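# Unwind the headset cable and leave it clear

## Task

Take the cable that is wrapped around the headset off it. When finished, the headset must rest flat on the table and the cable must not circle it. Neither the cable nor its plug may lie on, under or across the headset, inside its band, or in the recesses of its outline next to the ears and ear cups; the only exception is the short stretch of a few centimetres where the cable comes out of its ear cup. No part of the cable, plug or headset may hang past the table edge. The task fails if the plug ever drops well below the tabletop or sticks far out past the edge, whether held or not, and it also fails if the cable or plug is yanked away quickly. Once everything has stopped moving, report that you are done.

## Robot and tools

Robot: two arms on a table, left_arm (a left hand) and right_arm (a right hand). Each hand has five fingers driven by six motors. Calibrated bases in the scene frame: left_arm at (-0.018, +0.314, 0) m and right_arm at (+0.041, -0.266, 0) m, both turned almost straight ahead.

Scene frame: the origin is at tabletop height, midway between the arms' nominal bases. +x points out over the table, +y toward the left_arm side and +z up. Left and right in the camera images do not follow the arm names.

Hand point: a reference point about 0.05 m in front of the palm. Its +z runs along the straightened fingers, which reach 0.06-0.07 m beyond it, and its +y points out of the palm. On the right hand +x points away from the thumb; on the left hand it points toward the thumb. A wrist bracket on the little-finger side can strike objects. With the thumb swung in front of the palm, the hand can grip objects about 0.035-0.065 m thick, or a handle down to about 0.025 m.

Row layout. Every action row is one flat list of 28 numbers, each in [-1, 1], covering both arms even if only one moves, in this order:
1-6: left_arm dx, dy, dz, rx, ry, rz.
7-12: left hand thumb_turn, thumb_bend, index, middle, ring, little.
13-14: left force_limit, speed.
15-28: the same fourteen values for right_arm.

dx, dy, dz, rx, ry, rz are offsets, not poses. They are measured along scene-frame axes from the arm's Hand target as it stood when the action (or move) began. 1.0 equals 0.6 m of travel or 180 degrees of turn. rx, ry, rz form a single rotation vector, applied about the Hand target's position. Every row in an action counts from that same starting target, so sending the same offset again moves the hand further. All six set to 0 means: go back to the current Hand target. The controller limits each step's turn to 40 degrees from the measured orientation.

Finger values are target positions, not offsets: -1 is open and +1 is closed. For thumb_turn, -1 puts the thumb beside the palm and +1 puts it opposite the fingers. For thumb_bend, -1 is straight and +1 fully bent. force_limit runs from about 0 N at -1 to 10 N at +1, or 15 N for the two thumb motors. speed rises from nearly 0 at -1 to full speed at +0.48 and stays at full speed up to +1. For a gentle grip, close at speed -0.94 or lower. To leave a hand unchanged, repeat the last eight numbers you sent it. If nothing has been sent to it yet, use its hand_measured values plus hand_force_limit and hand_speed. To grip harder, raise force_limit and send a target further closed than hand_measured. To loosen, send a target more open than hand_measured.

Tools:
- execute_actions(actions, cameras): actions is a list of up to 15 actions. Each action is a list of up to 15 rows, one row per 1/30 s step; if fewer rows are given, the last row is held to fill 15 steps. cameras lists camera names, or ["all"].
- move(target, speed, blend, blocking, cameras): target is either one 28-number row or a list of up to 15 rows. The offsets in every row count from the Hand targets at the start of the move, not from the previous row. speed is the path top speed in m/s, from 0.002 to 4.3, default 0.25; turning is capped at twice that value in rad/s. blend, in metres, rounds off intermediate corners; 0 stops at each one. With blocking=false the call returns after about 0.5 s while the move keeps running. A move lasts at most 10 s, does not steer around obstacles, and lets hands lag behind or overshoot their paths, more so at high speed. Keep paths away from an arm's own base.
- wait(seconds 0-10, cameras): the arms keep their last commands.
- stop(cameras): brakes a running move.
- zoom_image(camera, region [x0, y0, x1, y1] in pixels, at most 504x504).
- show_instructions(): shows the reference pages.
- finished_scene(scene=1): ends the scene and cannot be undone.

Cameras: cam_head_left, cam_head_right, cam_high, cam_low, cam_left_wrist, cam_right_wrist, each 672x504. Images are returned only when actions is empty or cameras is specified.

Results: end_effector_position (m) and end_effector_quat_wxyz are given in the scene frame. Hand target is the last commanded pose after clipping, and the next offsets count from it. Friction and weight often leave the hand 1-3 cm (sometimes 5 cm) short of that target, usually lower, without any contact. Re-send the remaining gap as an offset if needed. hand_measured, hand_stopped_by (moving, target, force, stalled, fault) and hand_load_n (positive when the finger is pushed open) all follow the six-motor order. A load near 0 after gripping means the grip was lost. Joint torques and velocities are also reported. A move additionally prints a "move:" line, for example done, off_target, moving, held or fault, plus any limits that acted (paced means the commanded pose was clipped; held means steps were withheld).

Cautions: pull the cable slowly and keep the plug above the tabletop and inside the table edge at all times. Nothing may fall off the table, and nothing may be left off it. Avoid slamming, hard pushes, fast swings and excessive finger loads. Do not let the hands press against each other, and do not close one hand on the other's fingers. Long holds or stretched-out poses heat the motors: a MOTOR HOT line appears at 85 °C, and at 100 °C that arm drops and is out of action for 30-60 s. Time spent thinking also lets the scene run, so act efficiently. Finish only after everything has come to rest.

Each tool is called after "Emit:" as a command line: name --argument value for each argument, lists and objects as JSON in quotes; but a table of rows of numbers goes row by row, as --pt "numbers of a row", without its own name.

Reference images:

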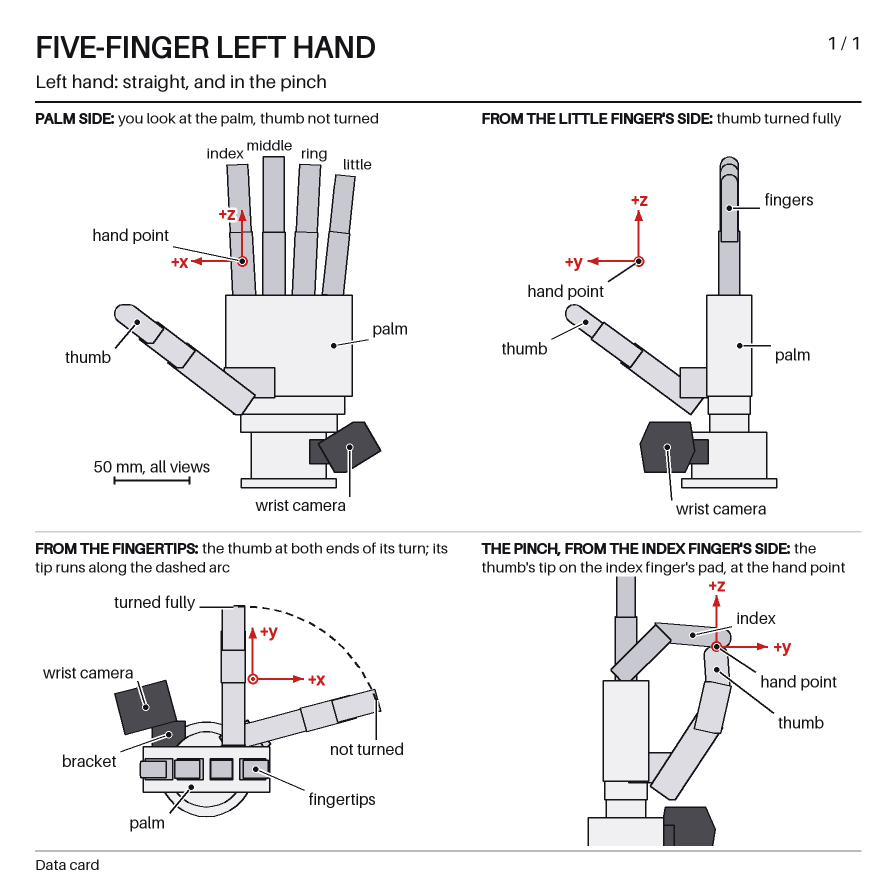

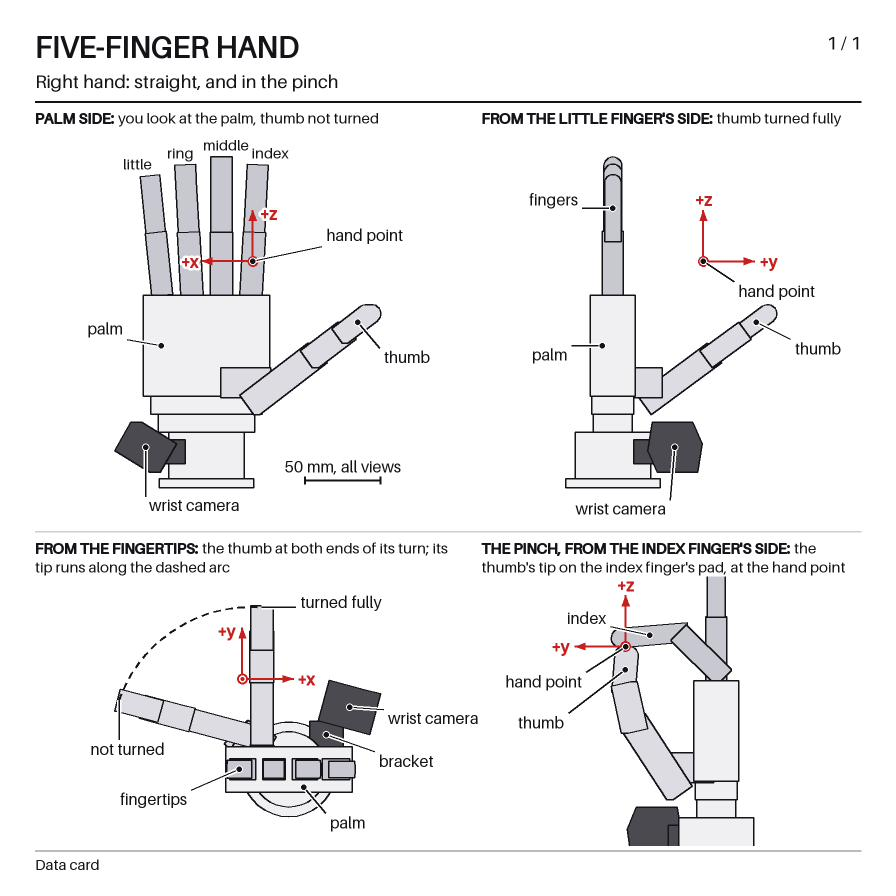

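## Session

Emit:
execute_actions --actions '[]'

Scene clock: 0.00 s.
left_arm: end_effector_position=(+0.7256, +0.6065, +0.1637) hand_measured=(-1.000, -1.000, -1.000, -1.000, -1.000, -1.000) hand_load_n=(+0.0, +0.0, +0.0, +0.0, +0.0, +0.0) hand_stopped_by=(target, target, target, target, target, target) hand_force_limit=0.00 hand_speed=-0.80 end_effector_quat_wxyz=(+0.720, -0.067, +0.658, -0.210) | right_arm: end_effector_position=(+0.0752, +0.1935, +0.2865) hand_measured=(-1.000, -1.000, -1.000, -1.000, -1.000, -1.000) hand_load_n=(+0.0, +0.0, +0.0, +0.0, +0.0, +0.0) hand_stopped_by=(target, target, target, target, target, target) hand_force_limit=0.00 hand_speed=-0.80 end_effector_quat_wxyz=(-0.094, +0.860, -0.339, -0.370)
Joint positions: left_arm=[0.479 2.046 1.306 0.899 0.663 1.087] | right_arm=[1.173 1.499 1.387 -1.29 -0.768 0.367]
Joint velocities: within noise
Joint torques (N m): no reading
Motor temperatures (°C): left_arm=[29 25 28 26 26 27] | right_arm=[27 29 25 26 27 26]
Heat: left arm: hottest waist 29 °C; right arm: hottest shoulder 29 °C.
Hand target: left_arm +0.7303, +0.6089, +0.1713; +0.725, -0.062, +0.653, -0.208 | right_arm +0.0777, +0.1983, +0.2913; -0.101, +0.861, -0.337, -0.369

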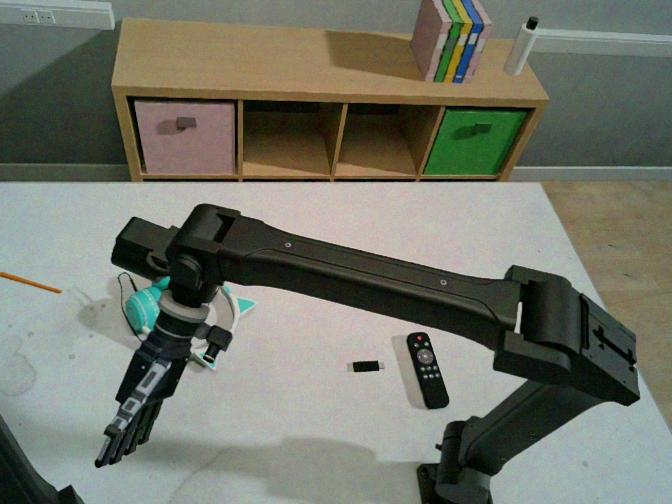

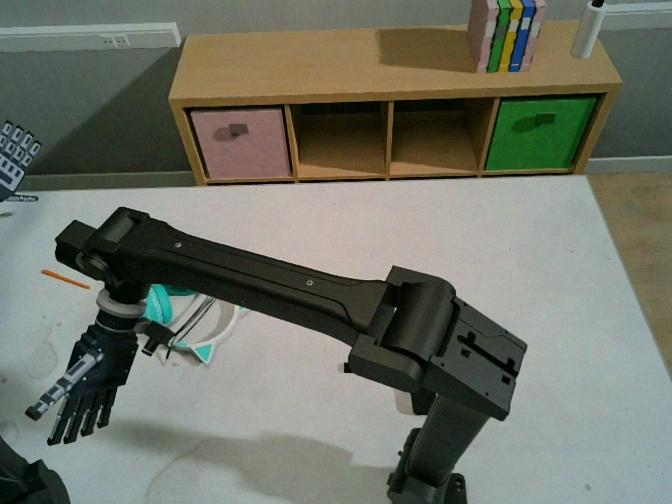

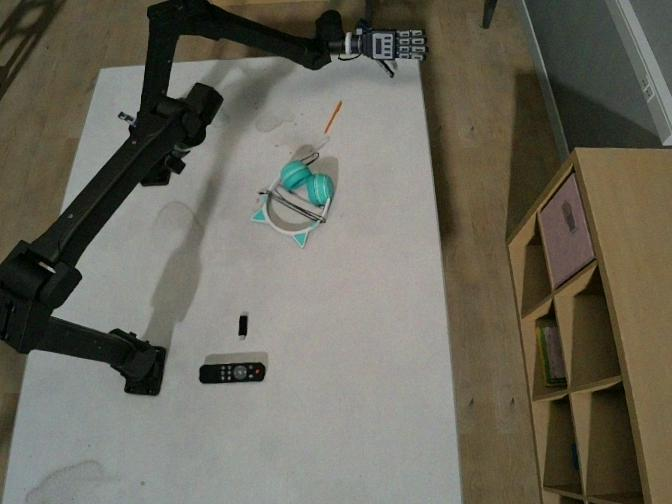

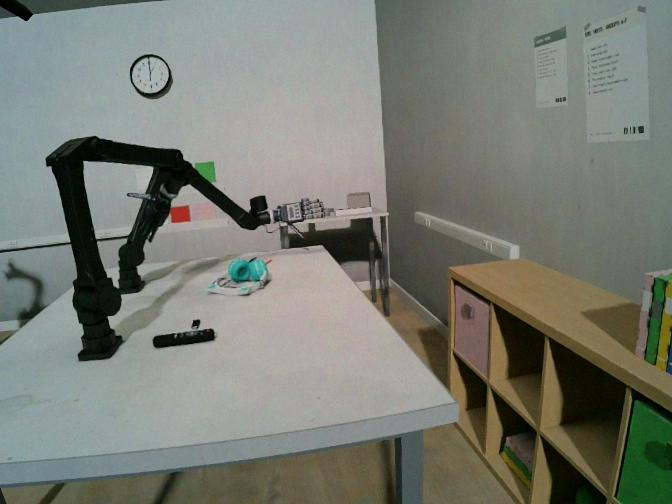

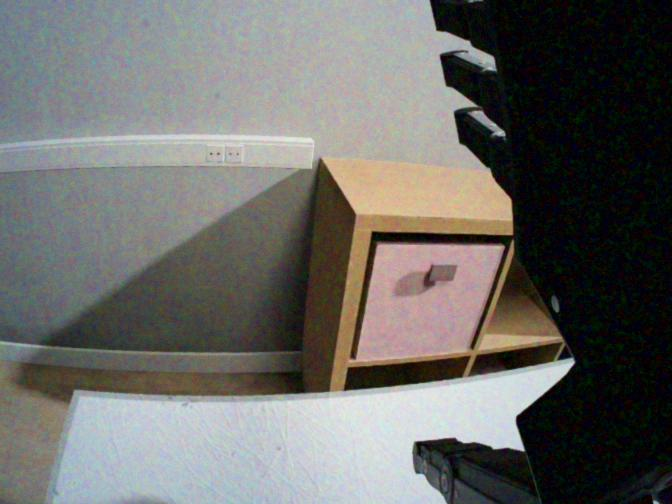

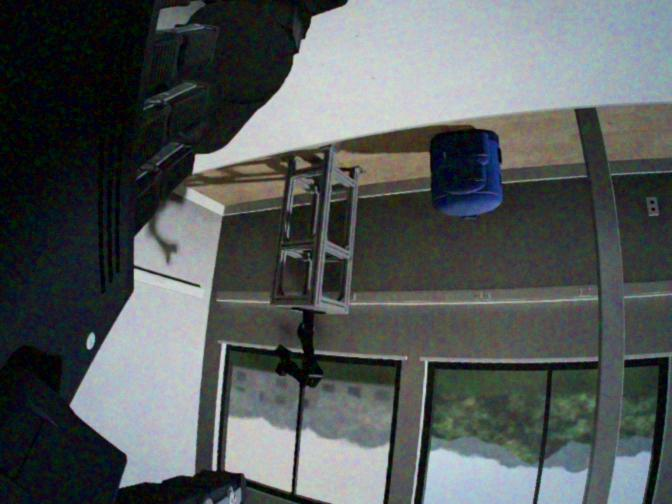

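Emit:
zoom_image --camera "cam_high" --region '[230, 130, 350, 260]'

Emit:
zoom_image --camera "cam_low" --region '[190, 240, 290, 310]'

Scaled by 3.877.

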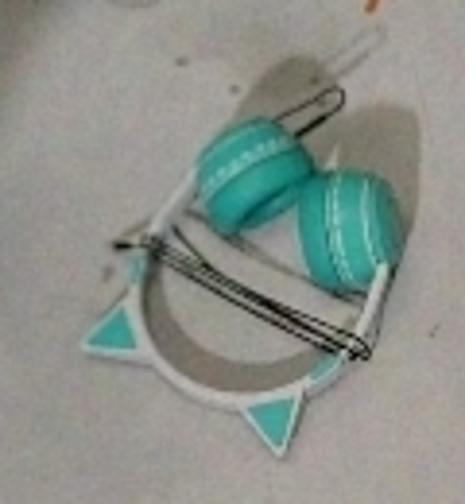

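Scaled by 5.040.

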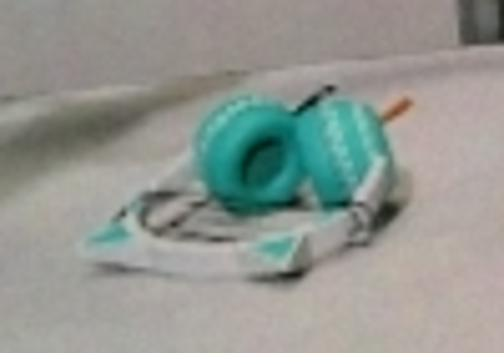

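Emit:
move --pt "-0.133 -0.133 0.3 -0.166 0.182 0.111 -1 -1 -1 -1 -1 -1 0 -0.8 0.6 -0.4 0.05 -0.07 -0.2 -0.2 -1 -1 -1 -1 -1 -1 0 -0.8" --pt "-0.667 -0.617 0.25 -0.333 0.365 0.223 -1 -1 -1 -1 -1 -1 0 -0.8 0.55 -0.75 0.05 -0.116 -0.352 -0.331 -1 -1 -1 -1 -1 -1 0 -0.8" --speed 0.4 --blend 0.05 --cameras '["all"]'

Scene clock: 15.83 s.
left_arm: end_effector_position=(+0.3368, +0.2431, +0.3255) hand_measured=(-1.000, -1.000, -1.000, -1.000, -1.000, -1.000) hand_load_n=(+0.0, +0.0, +0.0, +0.0, +0.0, +0.0) hand_stopped_by=(target, target, target, target, target, target) hand_force_limit=0.00 hand_speed=-0.80 end_effector_quat_wxyz=(-0.188, +0.684, -0.680, +0.187) | right_arm: end_effector_position=(+0.4066, -0.2477, +0.3215) hand_measured=(-1.000, -1.000, -1.000, -1.000, -1.000, -1.000) hand_load_n=(+0.0, +0.0, +0.0, +0.0, +0.0, +0.0) hand_stopped_by=(target, target, target, target, target, target) hand_force_limit=0.00 hand_speed=-0.80 end_effector_quat_wxyz=(-0.269, +0.655, -0.655, +0.264)
Joint positions: left_arm=[-0.137 1.074 1.315 -1.278 -0.069 -0.115] | right_arm=[0.005 0.927 1.142 -1.015 -0.042 -0.034]
Joint torques (N m): left_arm=[-1.49 -5.6 9.22 1.09 -0.16 0.02] | right_arm=[0.15 -3.49 7.54 1.83 -0.2 -0.14]
Heat: left arm: hottest waist 29 °C; right arm: hottest shoulder 29 °C.
Hand target: left_arm +0.3302, +0.2389, +0.3212; -0.183, +0.684, -0.682, +0.183 | right_arm +0.4076, -0.2517, +0.3213; -0.271, +0.654, -0.653, +0.270
Off the commanded pose: left_arm 0.009 m, 1 deg | right_arm 0.004 m, 1 deg.
move: done

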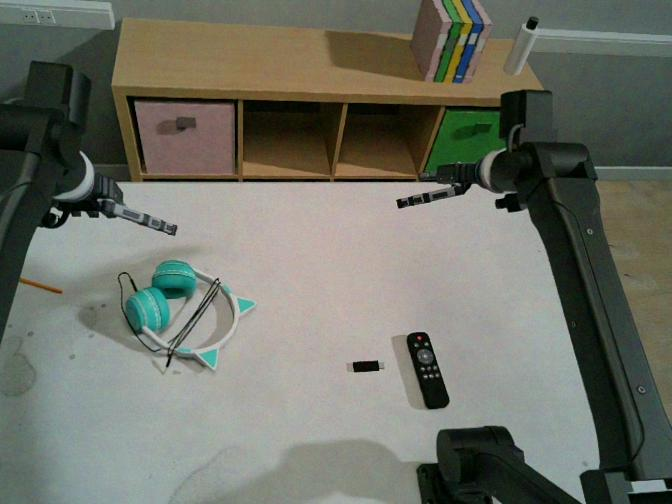

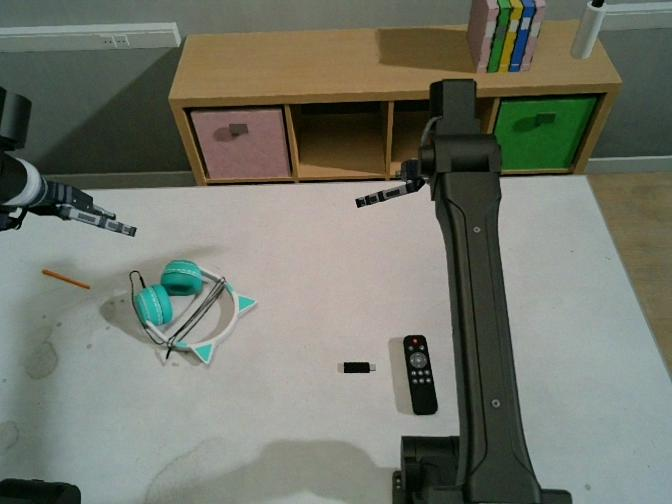

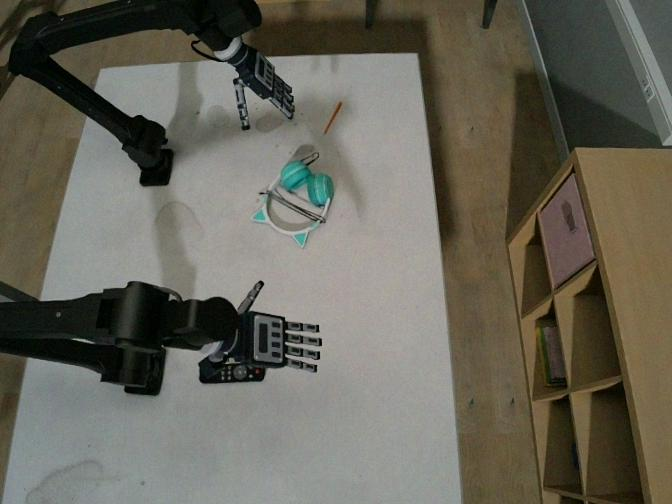

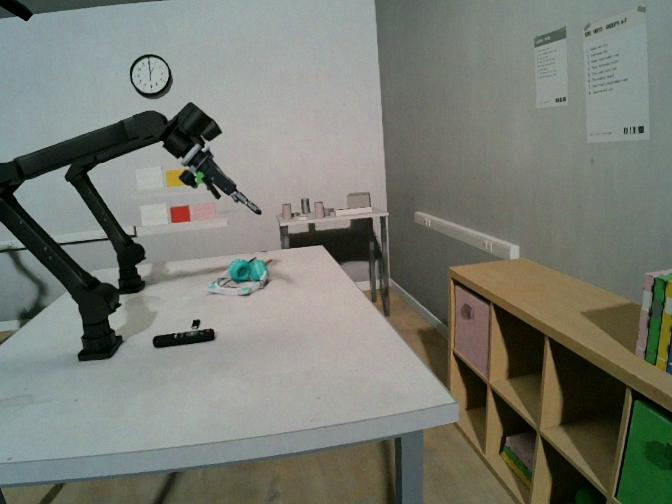

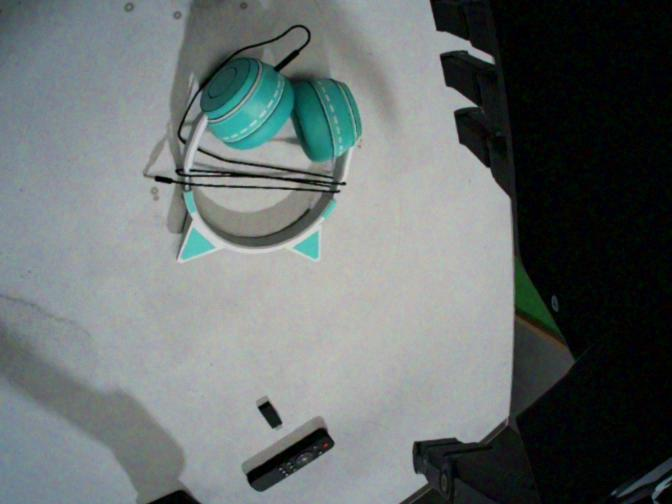

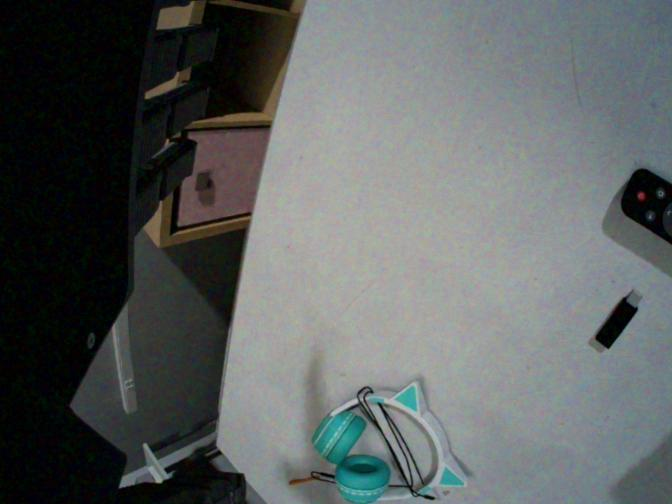

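Emit:
zoom_image --camera "cam_left_wrist" --region '[130, 10, 390, 270]'

Emit:
zoom_image --camera "cam_head_left" --region '[90, 240, 280, 390]'

Emit:
zoom_image --camera "cam_high" --region '[230, 130, 360, 260]'

Emit:
zoom_image --camera "cam_right_wrist" --region '[280, 360, 480, 504]'

Scaled by 1.938 from the camera's 672x504 image, which has a finer 960x720 frame.

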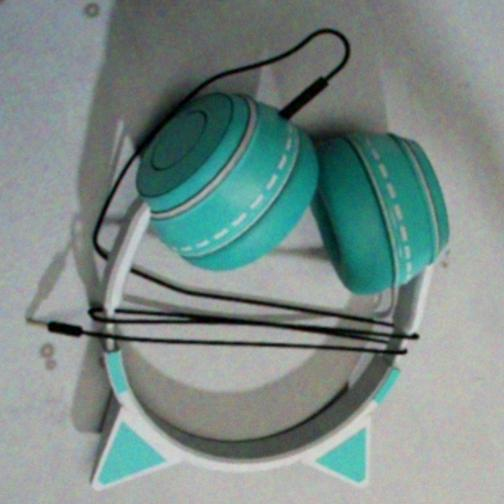

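Scaled by 2.653.

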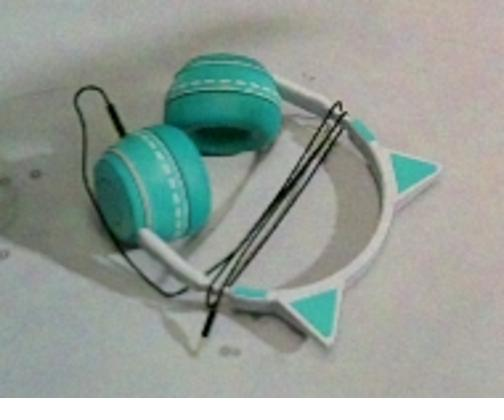

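Scaled by 3.877.

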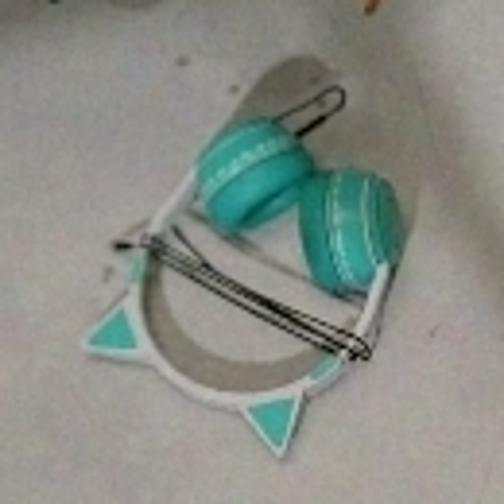

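Scaled by 2.520 from the camera's 672x504 image, which has a finer 960x720 frame.

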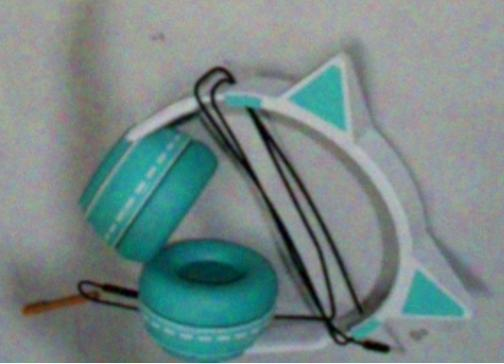

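Emit:
zoom_image --camera "cam_left_wrist" --region '[140, 120, 250, 220]'

Emit:
zoom_image --camera "cam_left_wrist" --region '[260, 120, 370, 220]'

Scaled by 4.582 from the camera's 672x504 image, which has a finer 960x720 frame.

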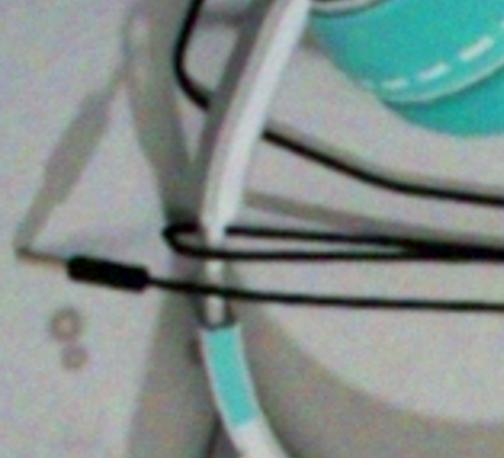

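Scaled by 4.582 from the camera's 672x504 image, which has a finer 960x720 frame.

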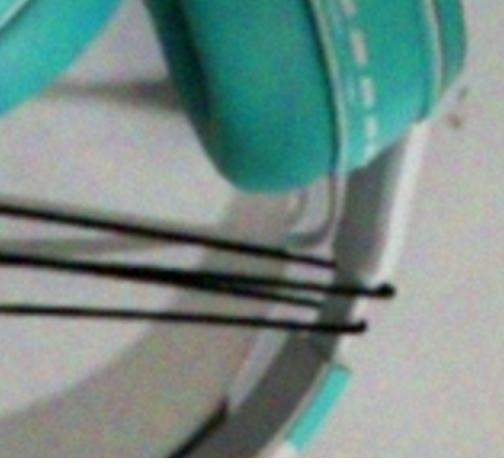

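Emit:
move --target '[-0.05,0.2,0.02,0,0,0,-1,-1,-1,-1,-1,-1,0,-0.8, -0.013,0.669,-0.167,0,0,0.339,1,-0.6,-0.3,-0.3,-0.3,-0.3,0,0]' --speed 0.3 --cameras '["all"]'

Scene clock: 32.50 s.
left_arm: end_effector_position=(+0.3052, +0.3554, +0.3305) hand_measured=(-1.000, -1.000, -1.000, -1.000, -1.000, -1.000) hand_load_n=(+0.0, +0.0, +0.0, +0.0, +0.0, +0.0) hand_stopped_by=(target, target, target, target, target, target) hand_force_limit=0.00 hand_speed=-0.80 end_effector_quat_wxyz=(-0.181, +0.683, -0.684, +0.183) | right_arm: end_effector_position=(+0.3877, +0.1344, +0.2067) hand_measured=(+1.000, -0.600, -0.300, -0.300, -0.300, -0.300) hand_load_n=(+0.0, +0.0, +0.0, +0.0, +0.0, +0.0) hand_stopped_by=(target, target, target, target, target, target) hand_force_limit=0.00 hand_speed=0.00 end_effector_quat_wxyz=(-0.356, +0.898, -0.242, +0.087)
Joint positions: left_arm=[0.251 1.029 1.304 -1.34 0.132 0.226] | right_arm=[0.802 1.407 1.221 -0.661 -0.218 -0.215]
Joint torques (N m): left_arm=[0.91 -5.13 10.41 1.06 0.24 0.18] | right_arm=[1.67 -7.47 11.49 1.52 -0.3 -0.16]
Heat: left arm: hottest elbow 30 °C; right arm: hottest shoulder 29 °C.
Hand target: left_arm +0.3002, +0.3589, +0.3332; -0.183, +0.684, -0.682, +0.183 | right_arm +0.3999, +0.1498, +0.2212; -0.370, +0.895, -0.230, +0.095
Off the commanded pose: left_arm 0.007 m, 0 deg | right_arm 0.024 m, 2 deg.
move: off_target (right_arm)

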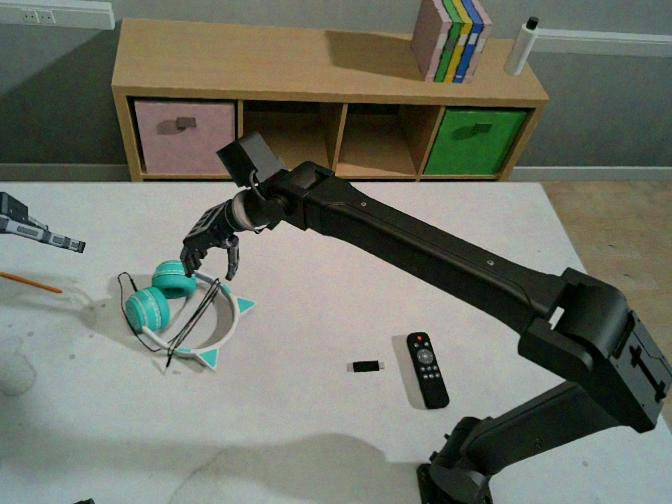

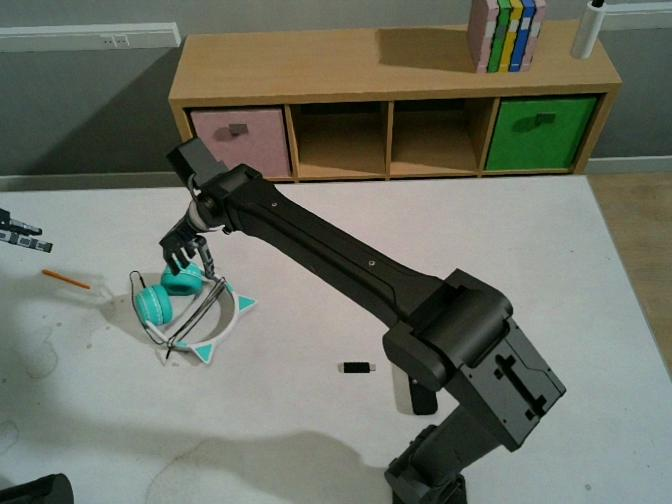

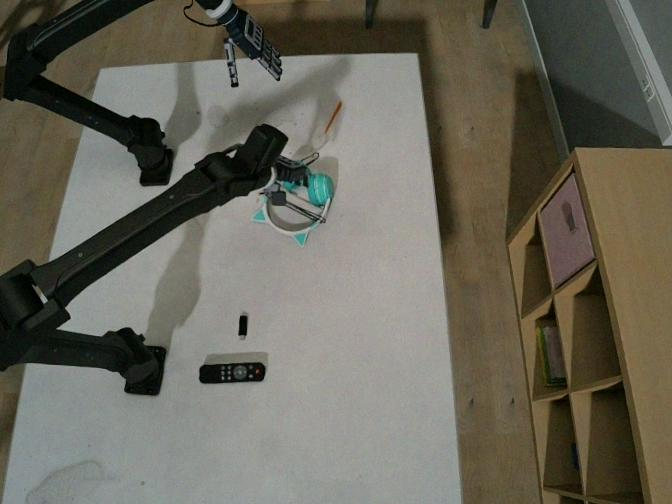

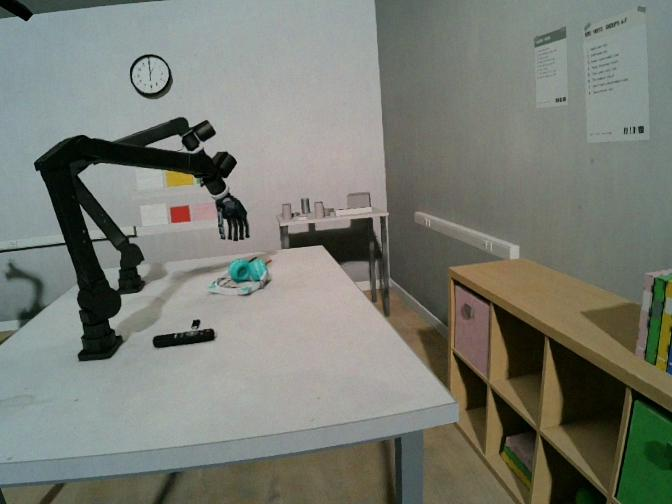

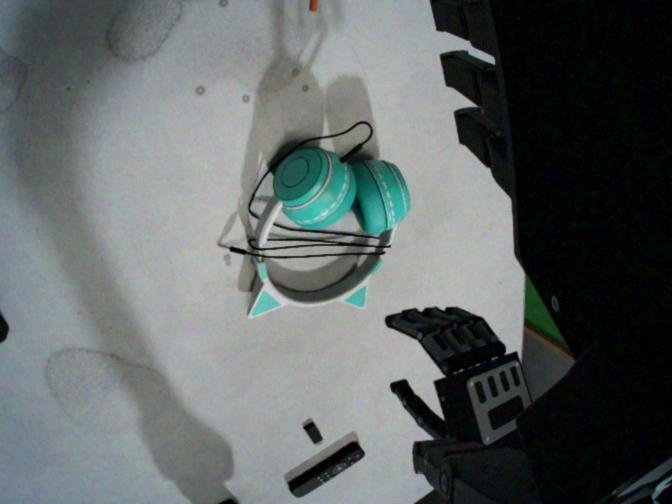

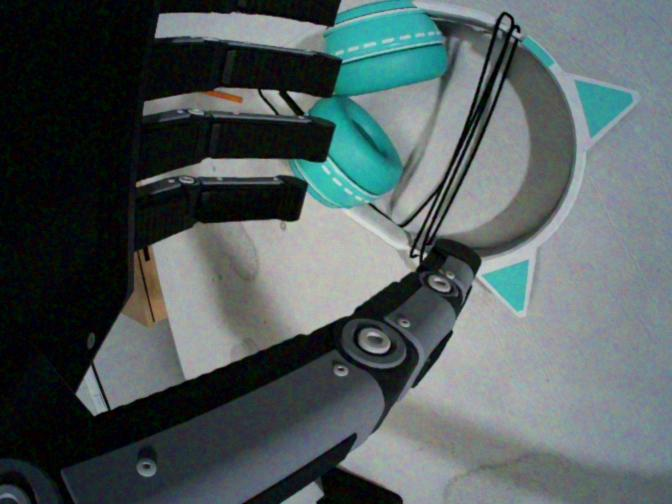

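Emit:
move --target '[0,0,0,0,0,0,-1,-1,-1,-1,-1,-1,0,-0.8, 0.017,0.067,-0.15,0,0,0,1,-0.6,-0.3,-0.3,-0.3,-0.3,0,0]' --speed 0.2 --cameras '["cam_left_wrist","cam_right_wrist","cam_low"]'

Scene clock: 36.37 s.
left_arm: end_effector_position=(+0.3052, +0.3555, +0.3305) hand_measured=(-1.000, -1.000, -1.000, -1.000, -1.000, -1.000) hand_load_n=(+0.0, +0.0, +0.0, +0.0, +0.0, +0.0) hand_stopped_by=(target, target, target, target, target, target) hand_force_limit=0.00 hand_speed=-0.80 end_effector_quat_wxyz=(-0.181, +0.683, -0.684, +0.183) | right_arm: end_effector_position=(+0.4114, +0.1830, +0.1393) hand_measured=(+1.000, -0.600, -0.300, -0.300, -0.300, -0.300) hand_load_n=(+0.0, +0.0, +0.0, +0.0, +0.0, +0.0) hand_stopped_by=(target, target, target, target, target, target) hand_force_limit=0.00 hand_speed=0.00 end_effector_quat_wxyz=(-0.371, +0.895, -0.228, +0.098)
Joint positions: left_arm=[0.251 1.029 1.304 -1.34 0.132 0.227] | right_arm=[0.843 1.565 1.198 -0.434 -0.195 -0.205]
Joint velocities: left_arm=[within noise] | right_arm=[-0.005 -0.015 -0.012 -0.007 -0.154 -0.066]
Joint torques (N m): left_arm=[0.97 -5.25 10.43 1.05 0.24 0.18] | right_arm=[2.08 -9.35 7.82 1.83 0.02 0.06]
Heat: left arm: hottest elbow 30 °C; right arm: hottest shoulder 29 °C.
Hand target: left_arm +0.3002, +0.3589, +0.3332; -0.183, +0.684, -0.682, +0.183 | right_arm +0.4102, +0.1898, +0.1310; -0.370, +0.895, -0.230, +0.095
Off the commanded pose: left_arm 0.007 m, 0 deg | right_arm 0.011 m, 0 deg.
move: off_target (right_arm)
Images, in order (width x height): cam_low 672x504, cam_left_wrist 672x504, cam_right_wrist 672x504.

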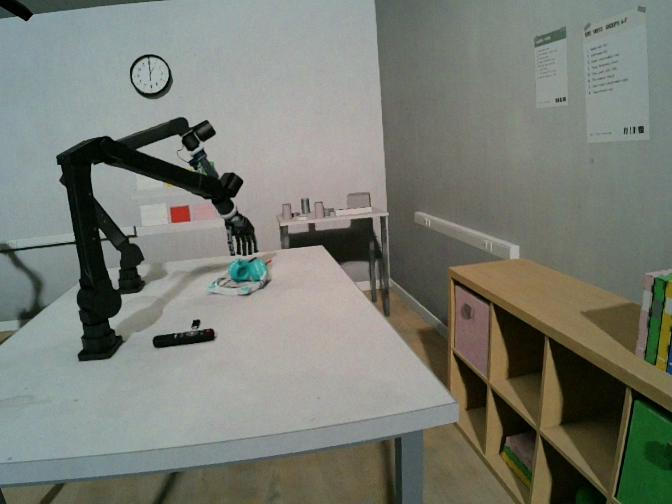

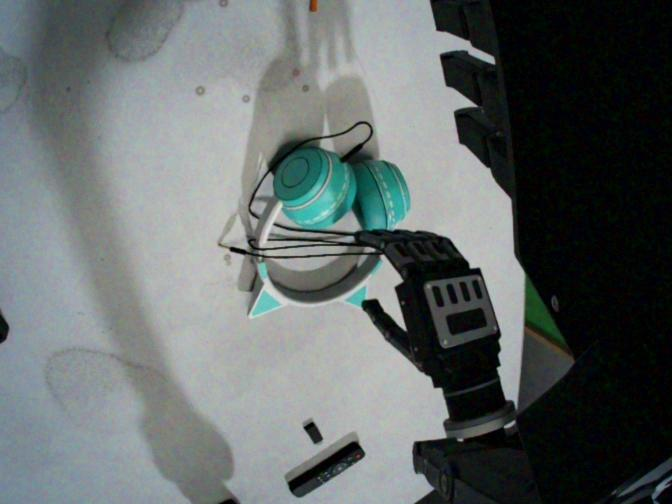

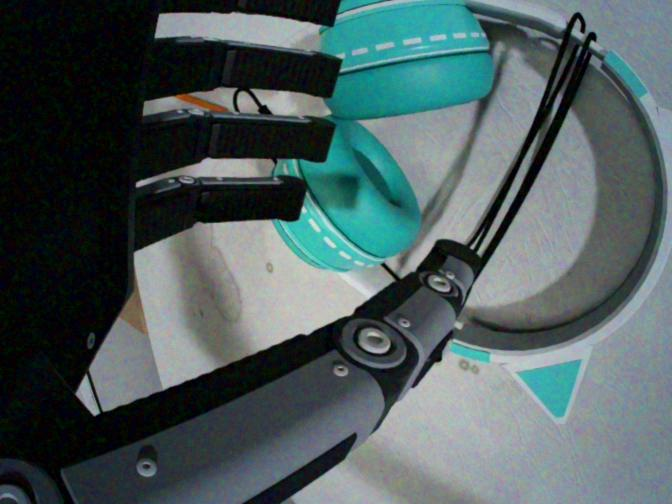

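Emit:
move --target '[0,0,0,0,0,0,-1,-1,-1,-1,-1,-1,0,-0.8, -0.05,-0.017,-0.07,0,0,0,1,-0.6,-0.3,-0.3,0.9,0.9,0,0]' --speed 0.15 --cameras '["cam_left_wrist","cam_right_wrist","cam_low","cam_high","cam_head_left"]'

Emit:
zoom_image --camera "cam_head_left" --region '[90, 200, 290, 400]'

Emit:
zoom_image --camera "cam_low" --region '[190, 230, 290, 310]'

Scene clock: 40.23 s.
left_arm: end_effector_position=(+0.3052, +0.3555, +0.3305) hand_measured=(-1.000, -1.000, -1.000, -1.000, -1.000, -1.000) hand_load_n=(+0.0, +0.0, +0.0, +0.0, +0.0, +0.0) hand_stopped_by=(target, target, target, target, target, target) hand_force_limit=0.00 hand_speed=-0.80 end_effector_quat_wxyz=(-0.181, +0.683, -0.684, +0.183) | right_arm: end_effector_position=(+0.3838, +0.1758, +0.0907) hand_measured=(+1.000, -0.600, -0.300, -0.300, +0.900, +0.900) hand_load_n=(+0.0, +0.0, +0.0, +0.0, +0.0, +0.0) hand_stopped_by=(target, target, target, target, target, target) hand_force_limit=0.00 hand_speed=0.00 end_effector_quat_wxyz=(-0.367, +0.896, -0.229, +0.096)
Joint positions: left_arm=[0.251 1.029 1.304 -1.34 0.132 0.227] | right_arm=[0.873 1.565 1.061 -0.304 -0.174 -0.183]
Joint torques (N m): left_arm=[0.97 -5.19 10.39 1.01 0.24 0.18] | right_arm=[2.08 -10.17 6.79 1.76 0.02 0.06]
Heat: left arm: hottest elbow 30 °C; right arm: hottest shoulder 29 °C.
Hand target: left_arm +0.3002, +0.3589, +0.3332; -0.183, +0.684, -0.682, +0.183 | right_arm +0.3801, +0.1796, +0.0890; -0.370, +0.895, -0.230, +0.095
Off the commanded pose: left_arm 0.007 m, 0 deg | right_arm 0.006 m, 0 deg.
move: done
Images, in order (width x height): cam_head_left 672x504, cam_high 672x504, cam_low 672x504, cam_left_wrist 672x504, cam_right_wrist 672x504.

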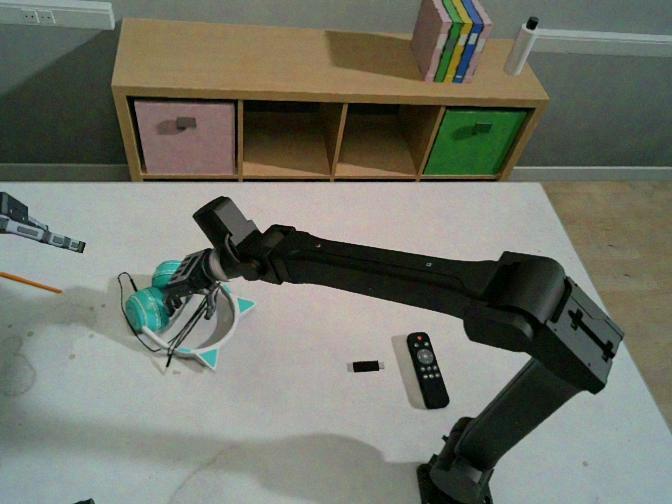

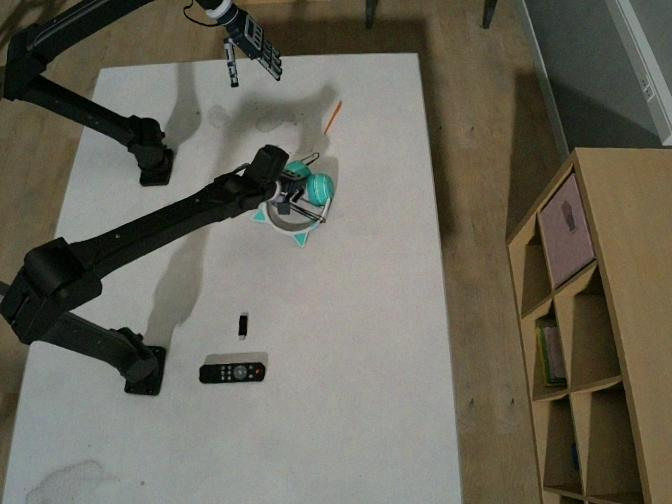

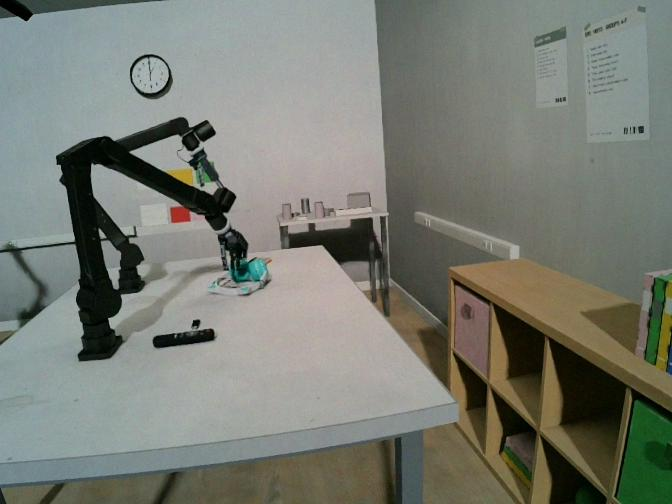

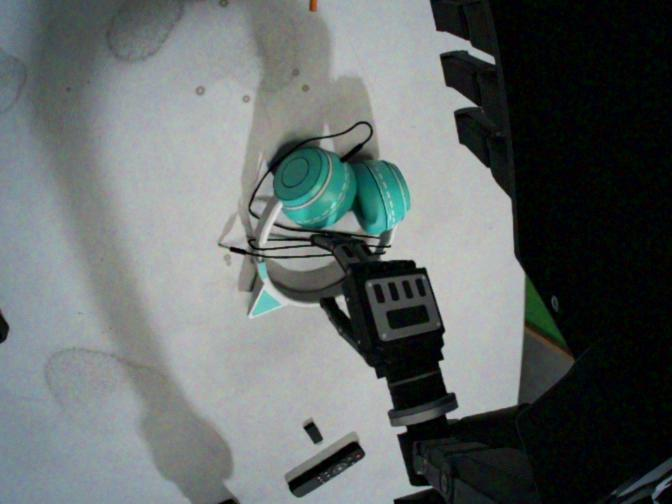

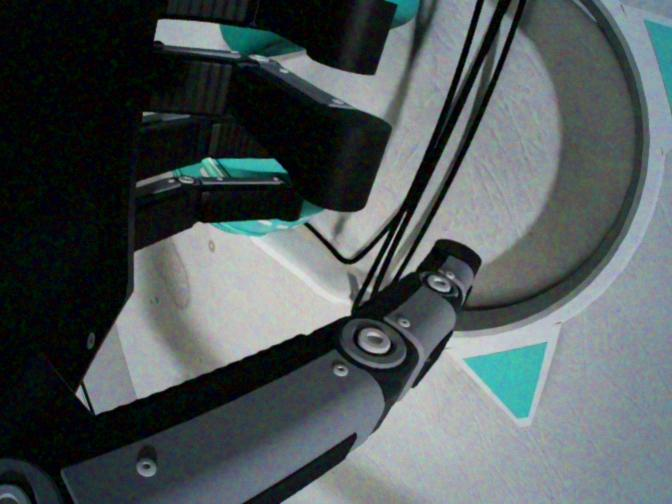

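Scaled by 2.520.

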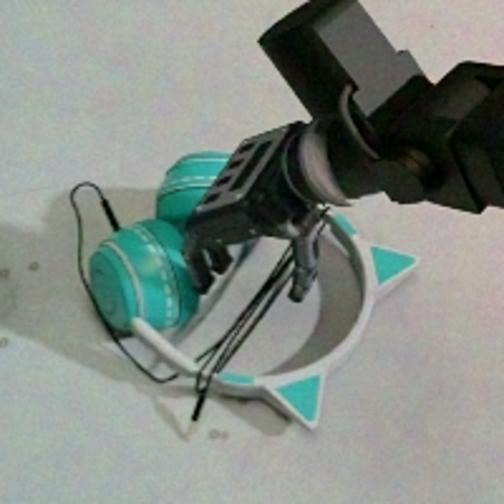

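Scaled by 5.040.

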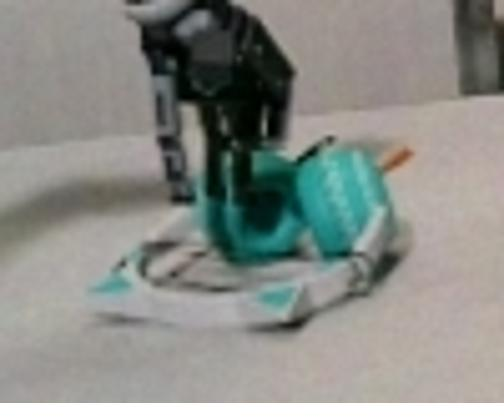

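Emit:
move --target '[0,0,0,0,0,0,-1,-1,-1,-1,-1,-1,0,-0.8, -0.005,0.0,-0.07,0,0,0,1,-0.6,-0.1,-0.1,0.9,0.9,0,0]' --speed 0.12 --cameras '["cam_left_wrist","cam_right_wrist","cam_low","cam_head_left"]'

Emit:
zoom_image --camera "cam_head_left" --region '[90, 200, 290, 400]'

Emit:
zoom_image --camera "cam_low" --region '[190, 230, 290, 310]'

Emit:
zoom_image --camera "cam_left_wrist" --region '[200, 100, 420, 340]'

Scene clock: 43.37 s.
left_arm: end_effector_position=(+0.3052, +0.3555, +0.3305) hand_measured=(-1.000, -1.000, -1.000, -1.000, -1.000, -1.000) hand_load_n=(+0.0, +0.0, +0.0, +0.0, +0.0, +0.0) hand_stopped_by=(target, target, target, target, target, target) hand_force_limit=0.00 hand_speed=-0.80 end_effector_quat_wxyz=(-0.181, +0.683, -0.684, +0.183) | right_arm: end_effector_position=(+0.3822, +0.1756, +0.0595) hand_measured=(+1.000, -0.600, -0.100, -0.100, +0.900, +0.900) hand_load_n=(+0.0, +0.0, +0.0, +0.0, +0.0, +0.0) hand_stopped_by=(target, target, target, target, target, target) hand_force_limit=0.00 hand_speed=0.00 end_effector_quat_wxyz=(-0.375, +0.893, -0.228, +0.100)
Joint positions: left_arm=[0.251 1.029 1.304 -1.34 0.132 0.227] | right_arm=[0.876 1.6 0.999 -0.186 -0.17 -0.179]
Joint torques (N m): left_arm=[1.03 -5.01 10.43 1.11 0.24 0.18] | right_arm=[2.26 -8.64 6.6 1.78 0.03 0.07]
Heat: left arm: hottest elbow 30 °C; right arm: hottest shoulder 29 °C.
Hand target: left_arm +0.3002, +0.3589, +0.3332; -0.183, +0.684, -0.682, +0.183 | right_arm +0.3771, +0.1798, +0.0471; -0.370, +0.895, -0.230, +0.095
Off the commanded pose: left_arm 0.007 m, 0 deg | right_arm 0.014 m, 1 deg.
move: off_target (right_arm)
Images, in order (width x height): cam_head_left 672x504, cam_low 672x504, cam_left_wrist 672x504, cam_right_wrist 672x504.

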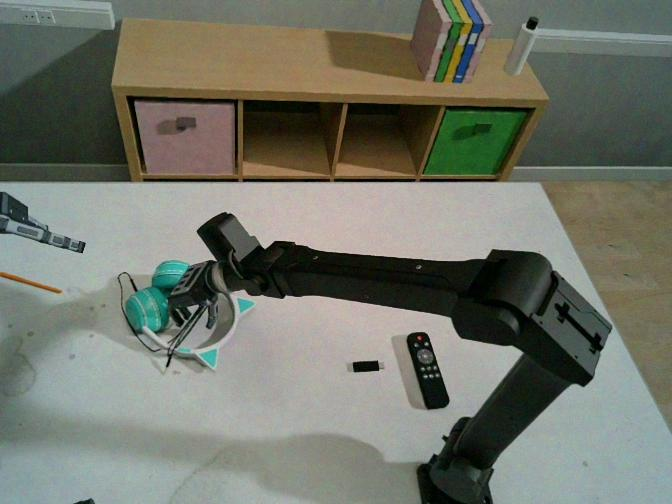

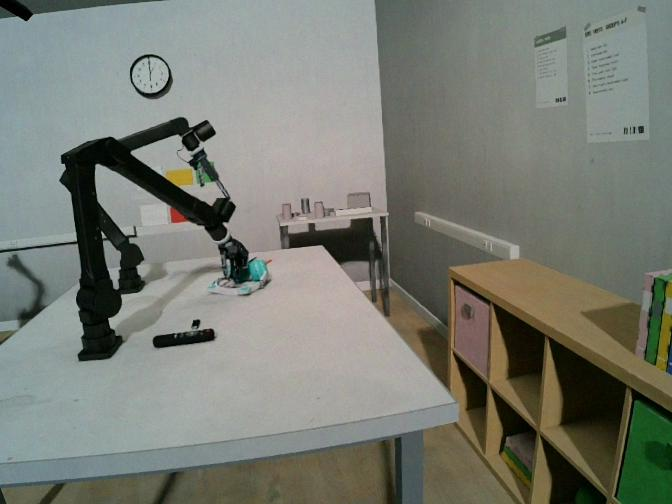

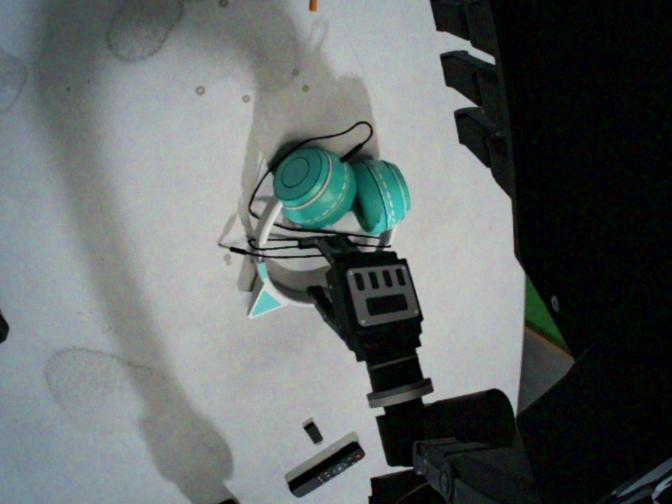

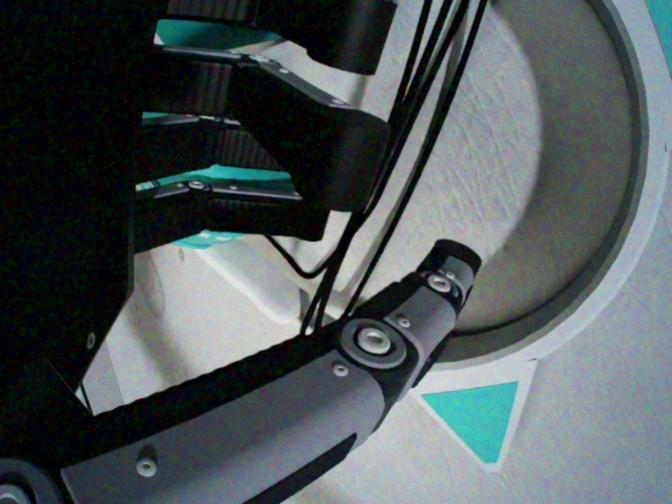

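Scaled by 2.520.

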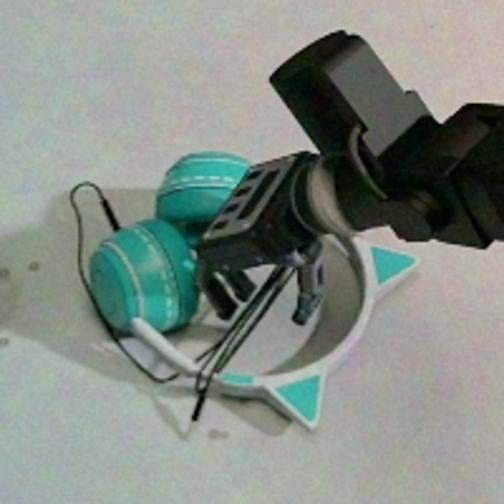

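Scaled by 5.040.

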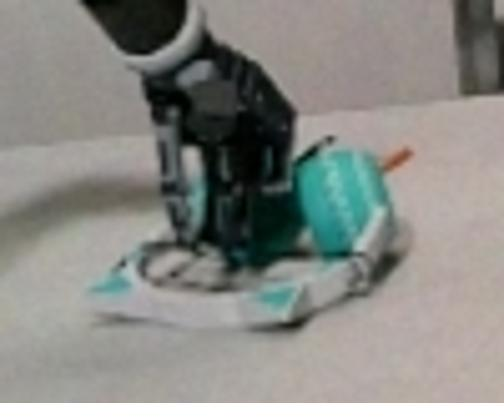

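Scaled by 2.100 from the camera's 672x504 image, which has a finer 960x720 frame.

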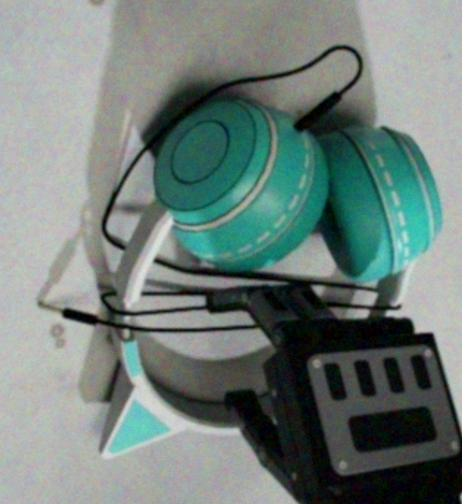

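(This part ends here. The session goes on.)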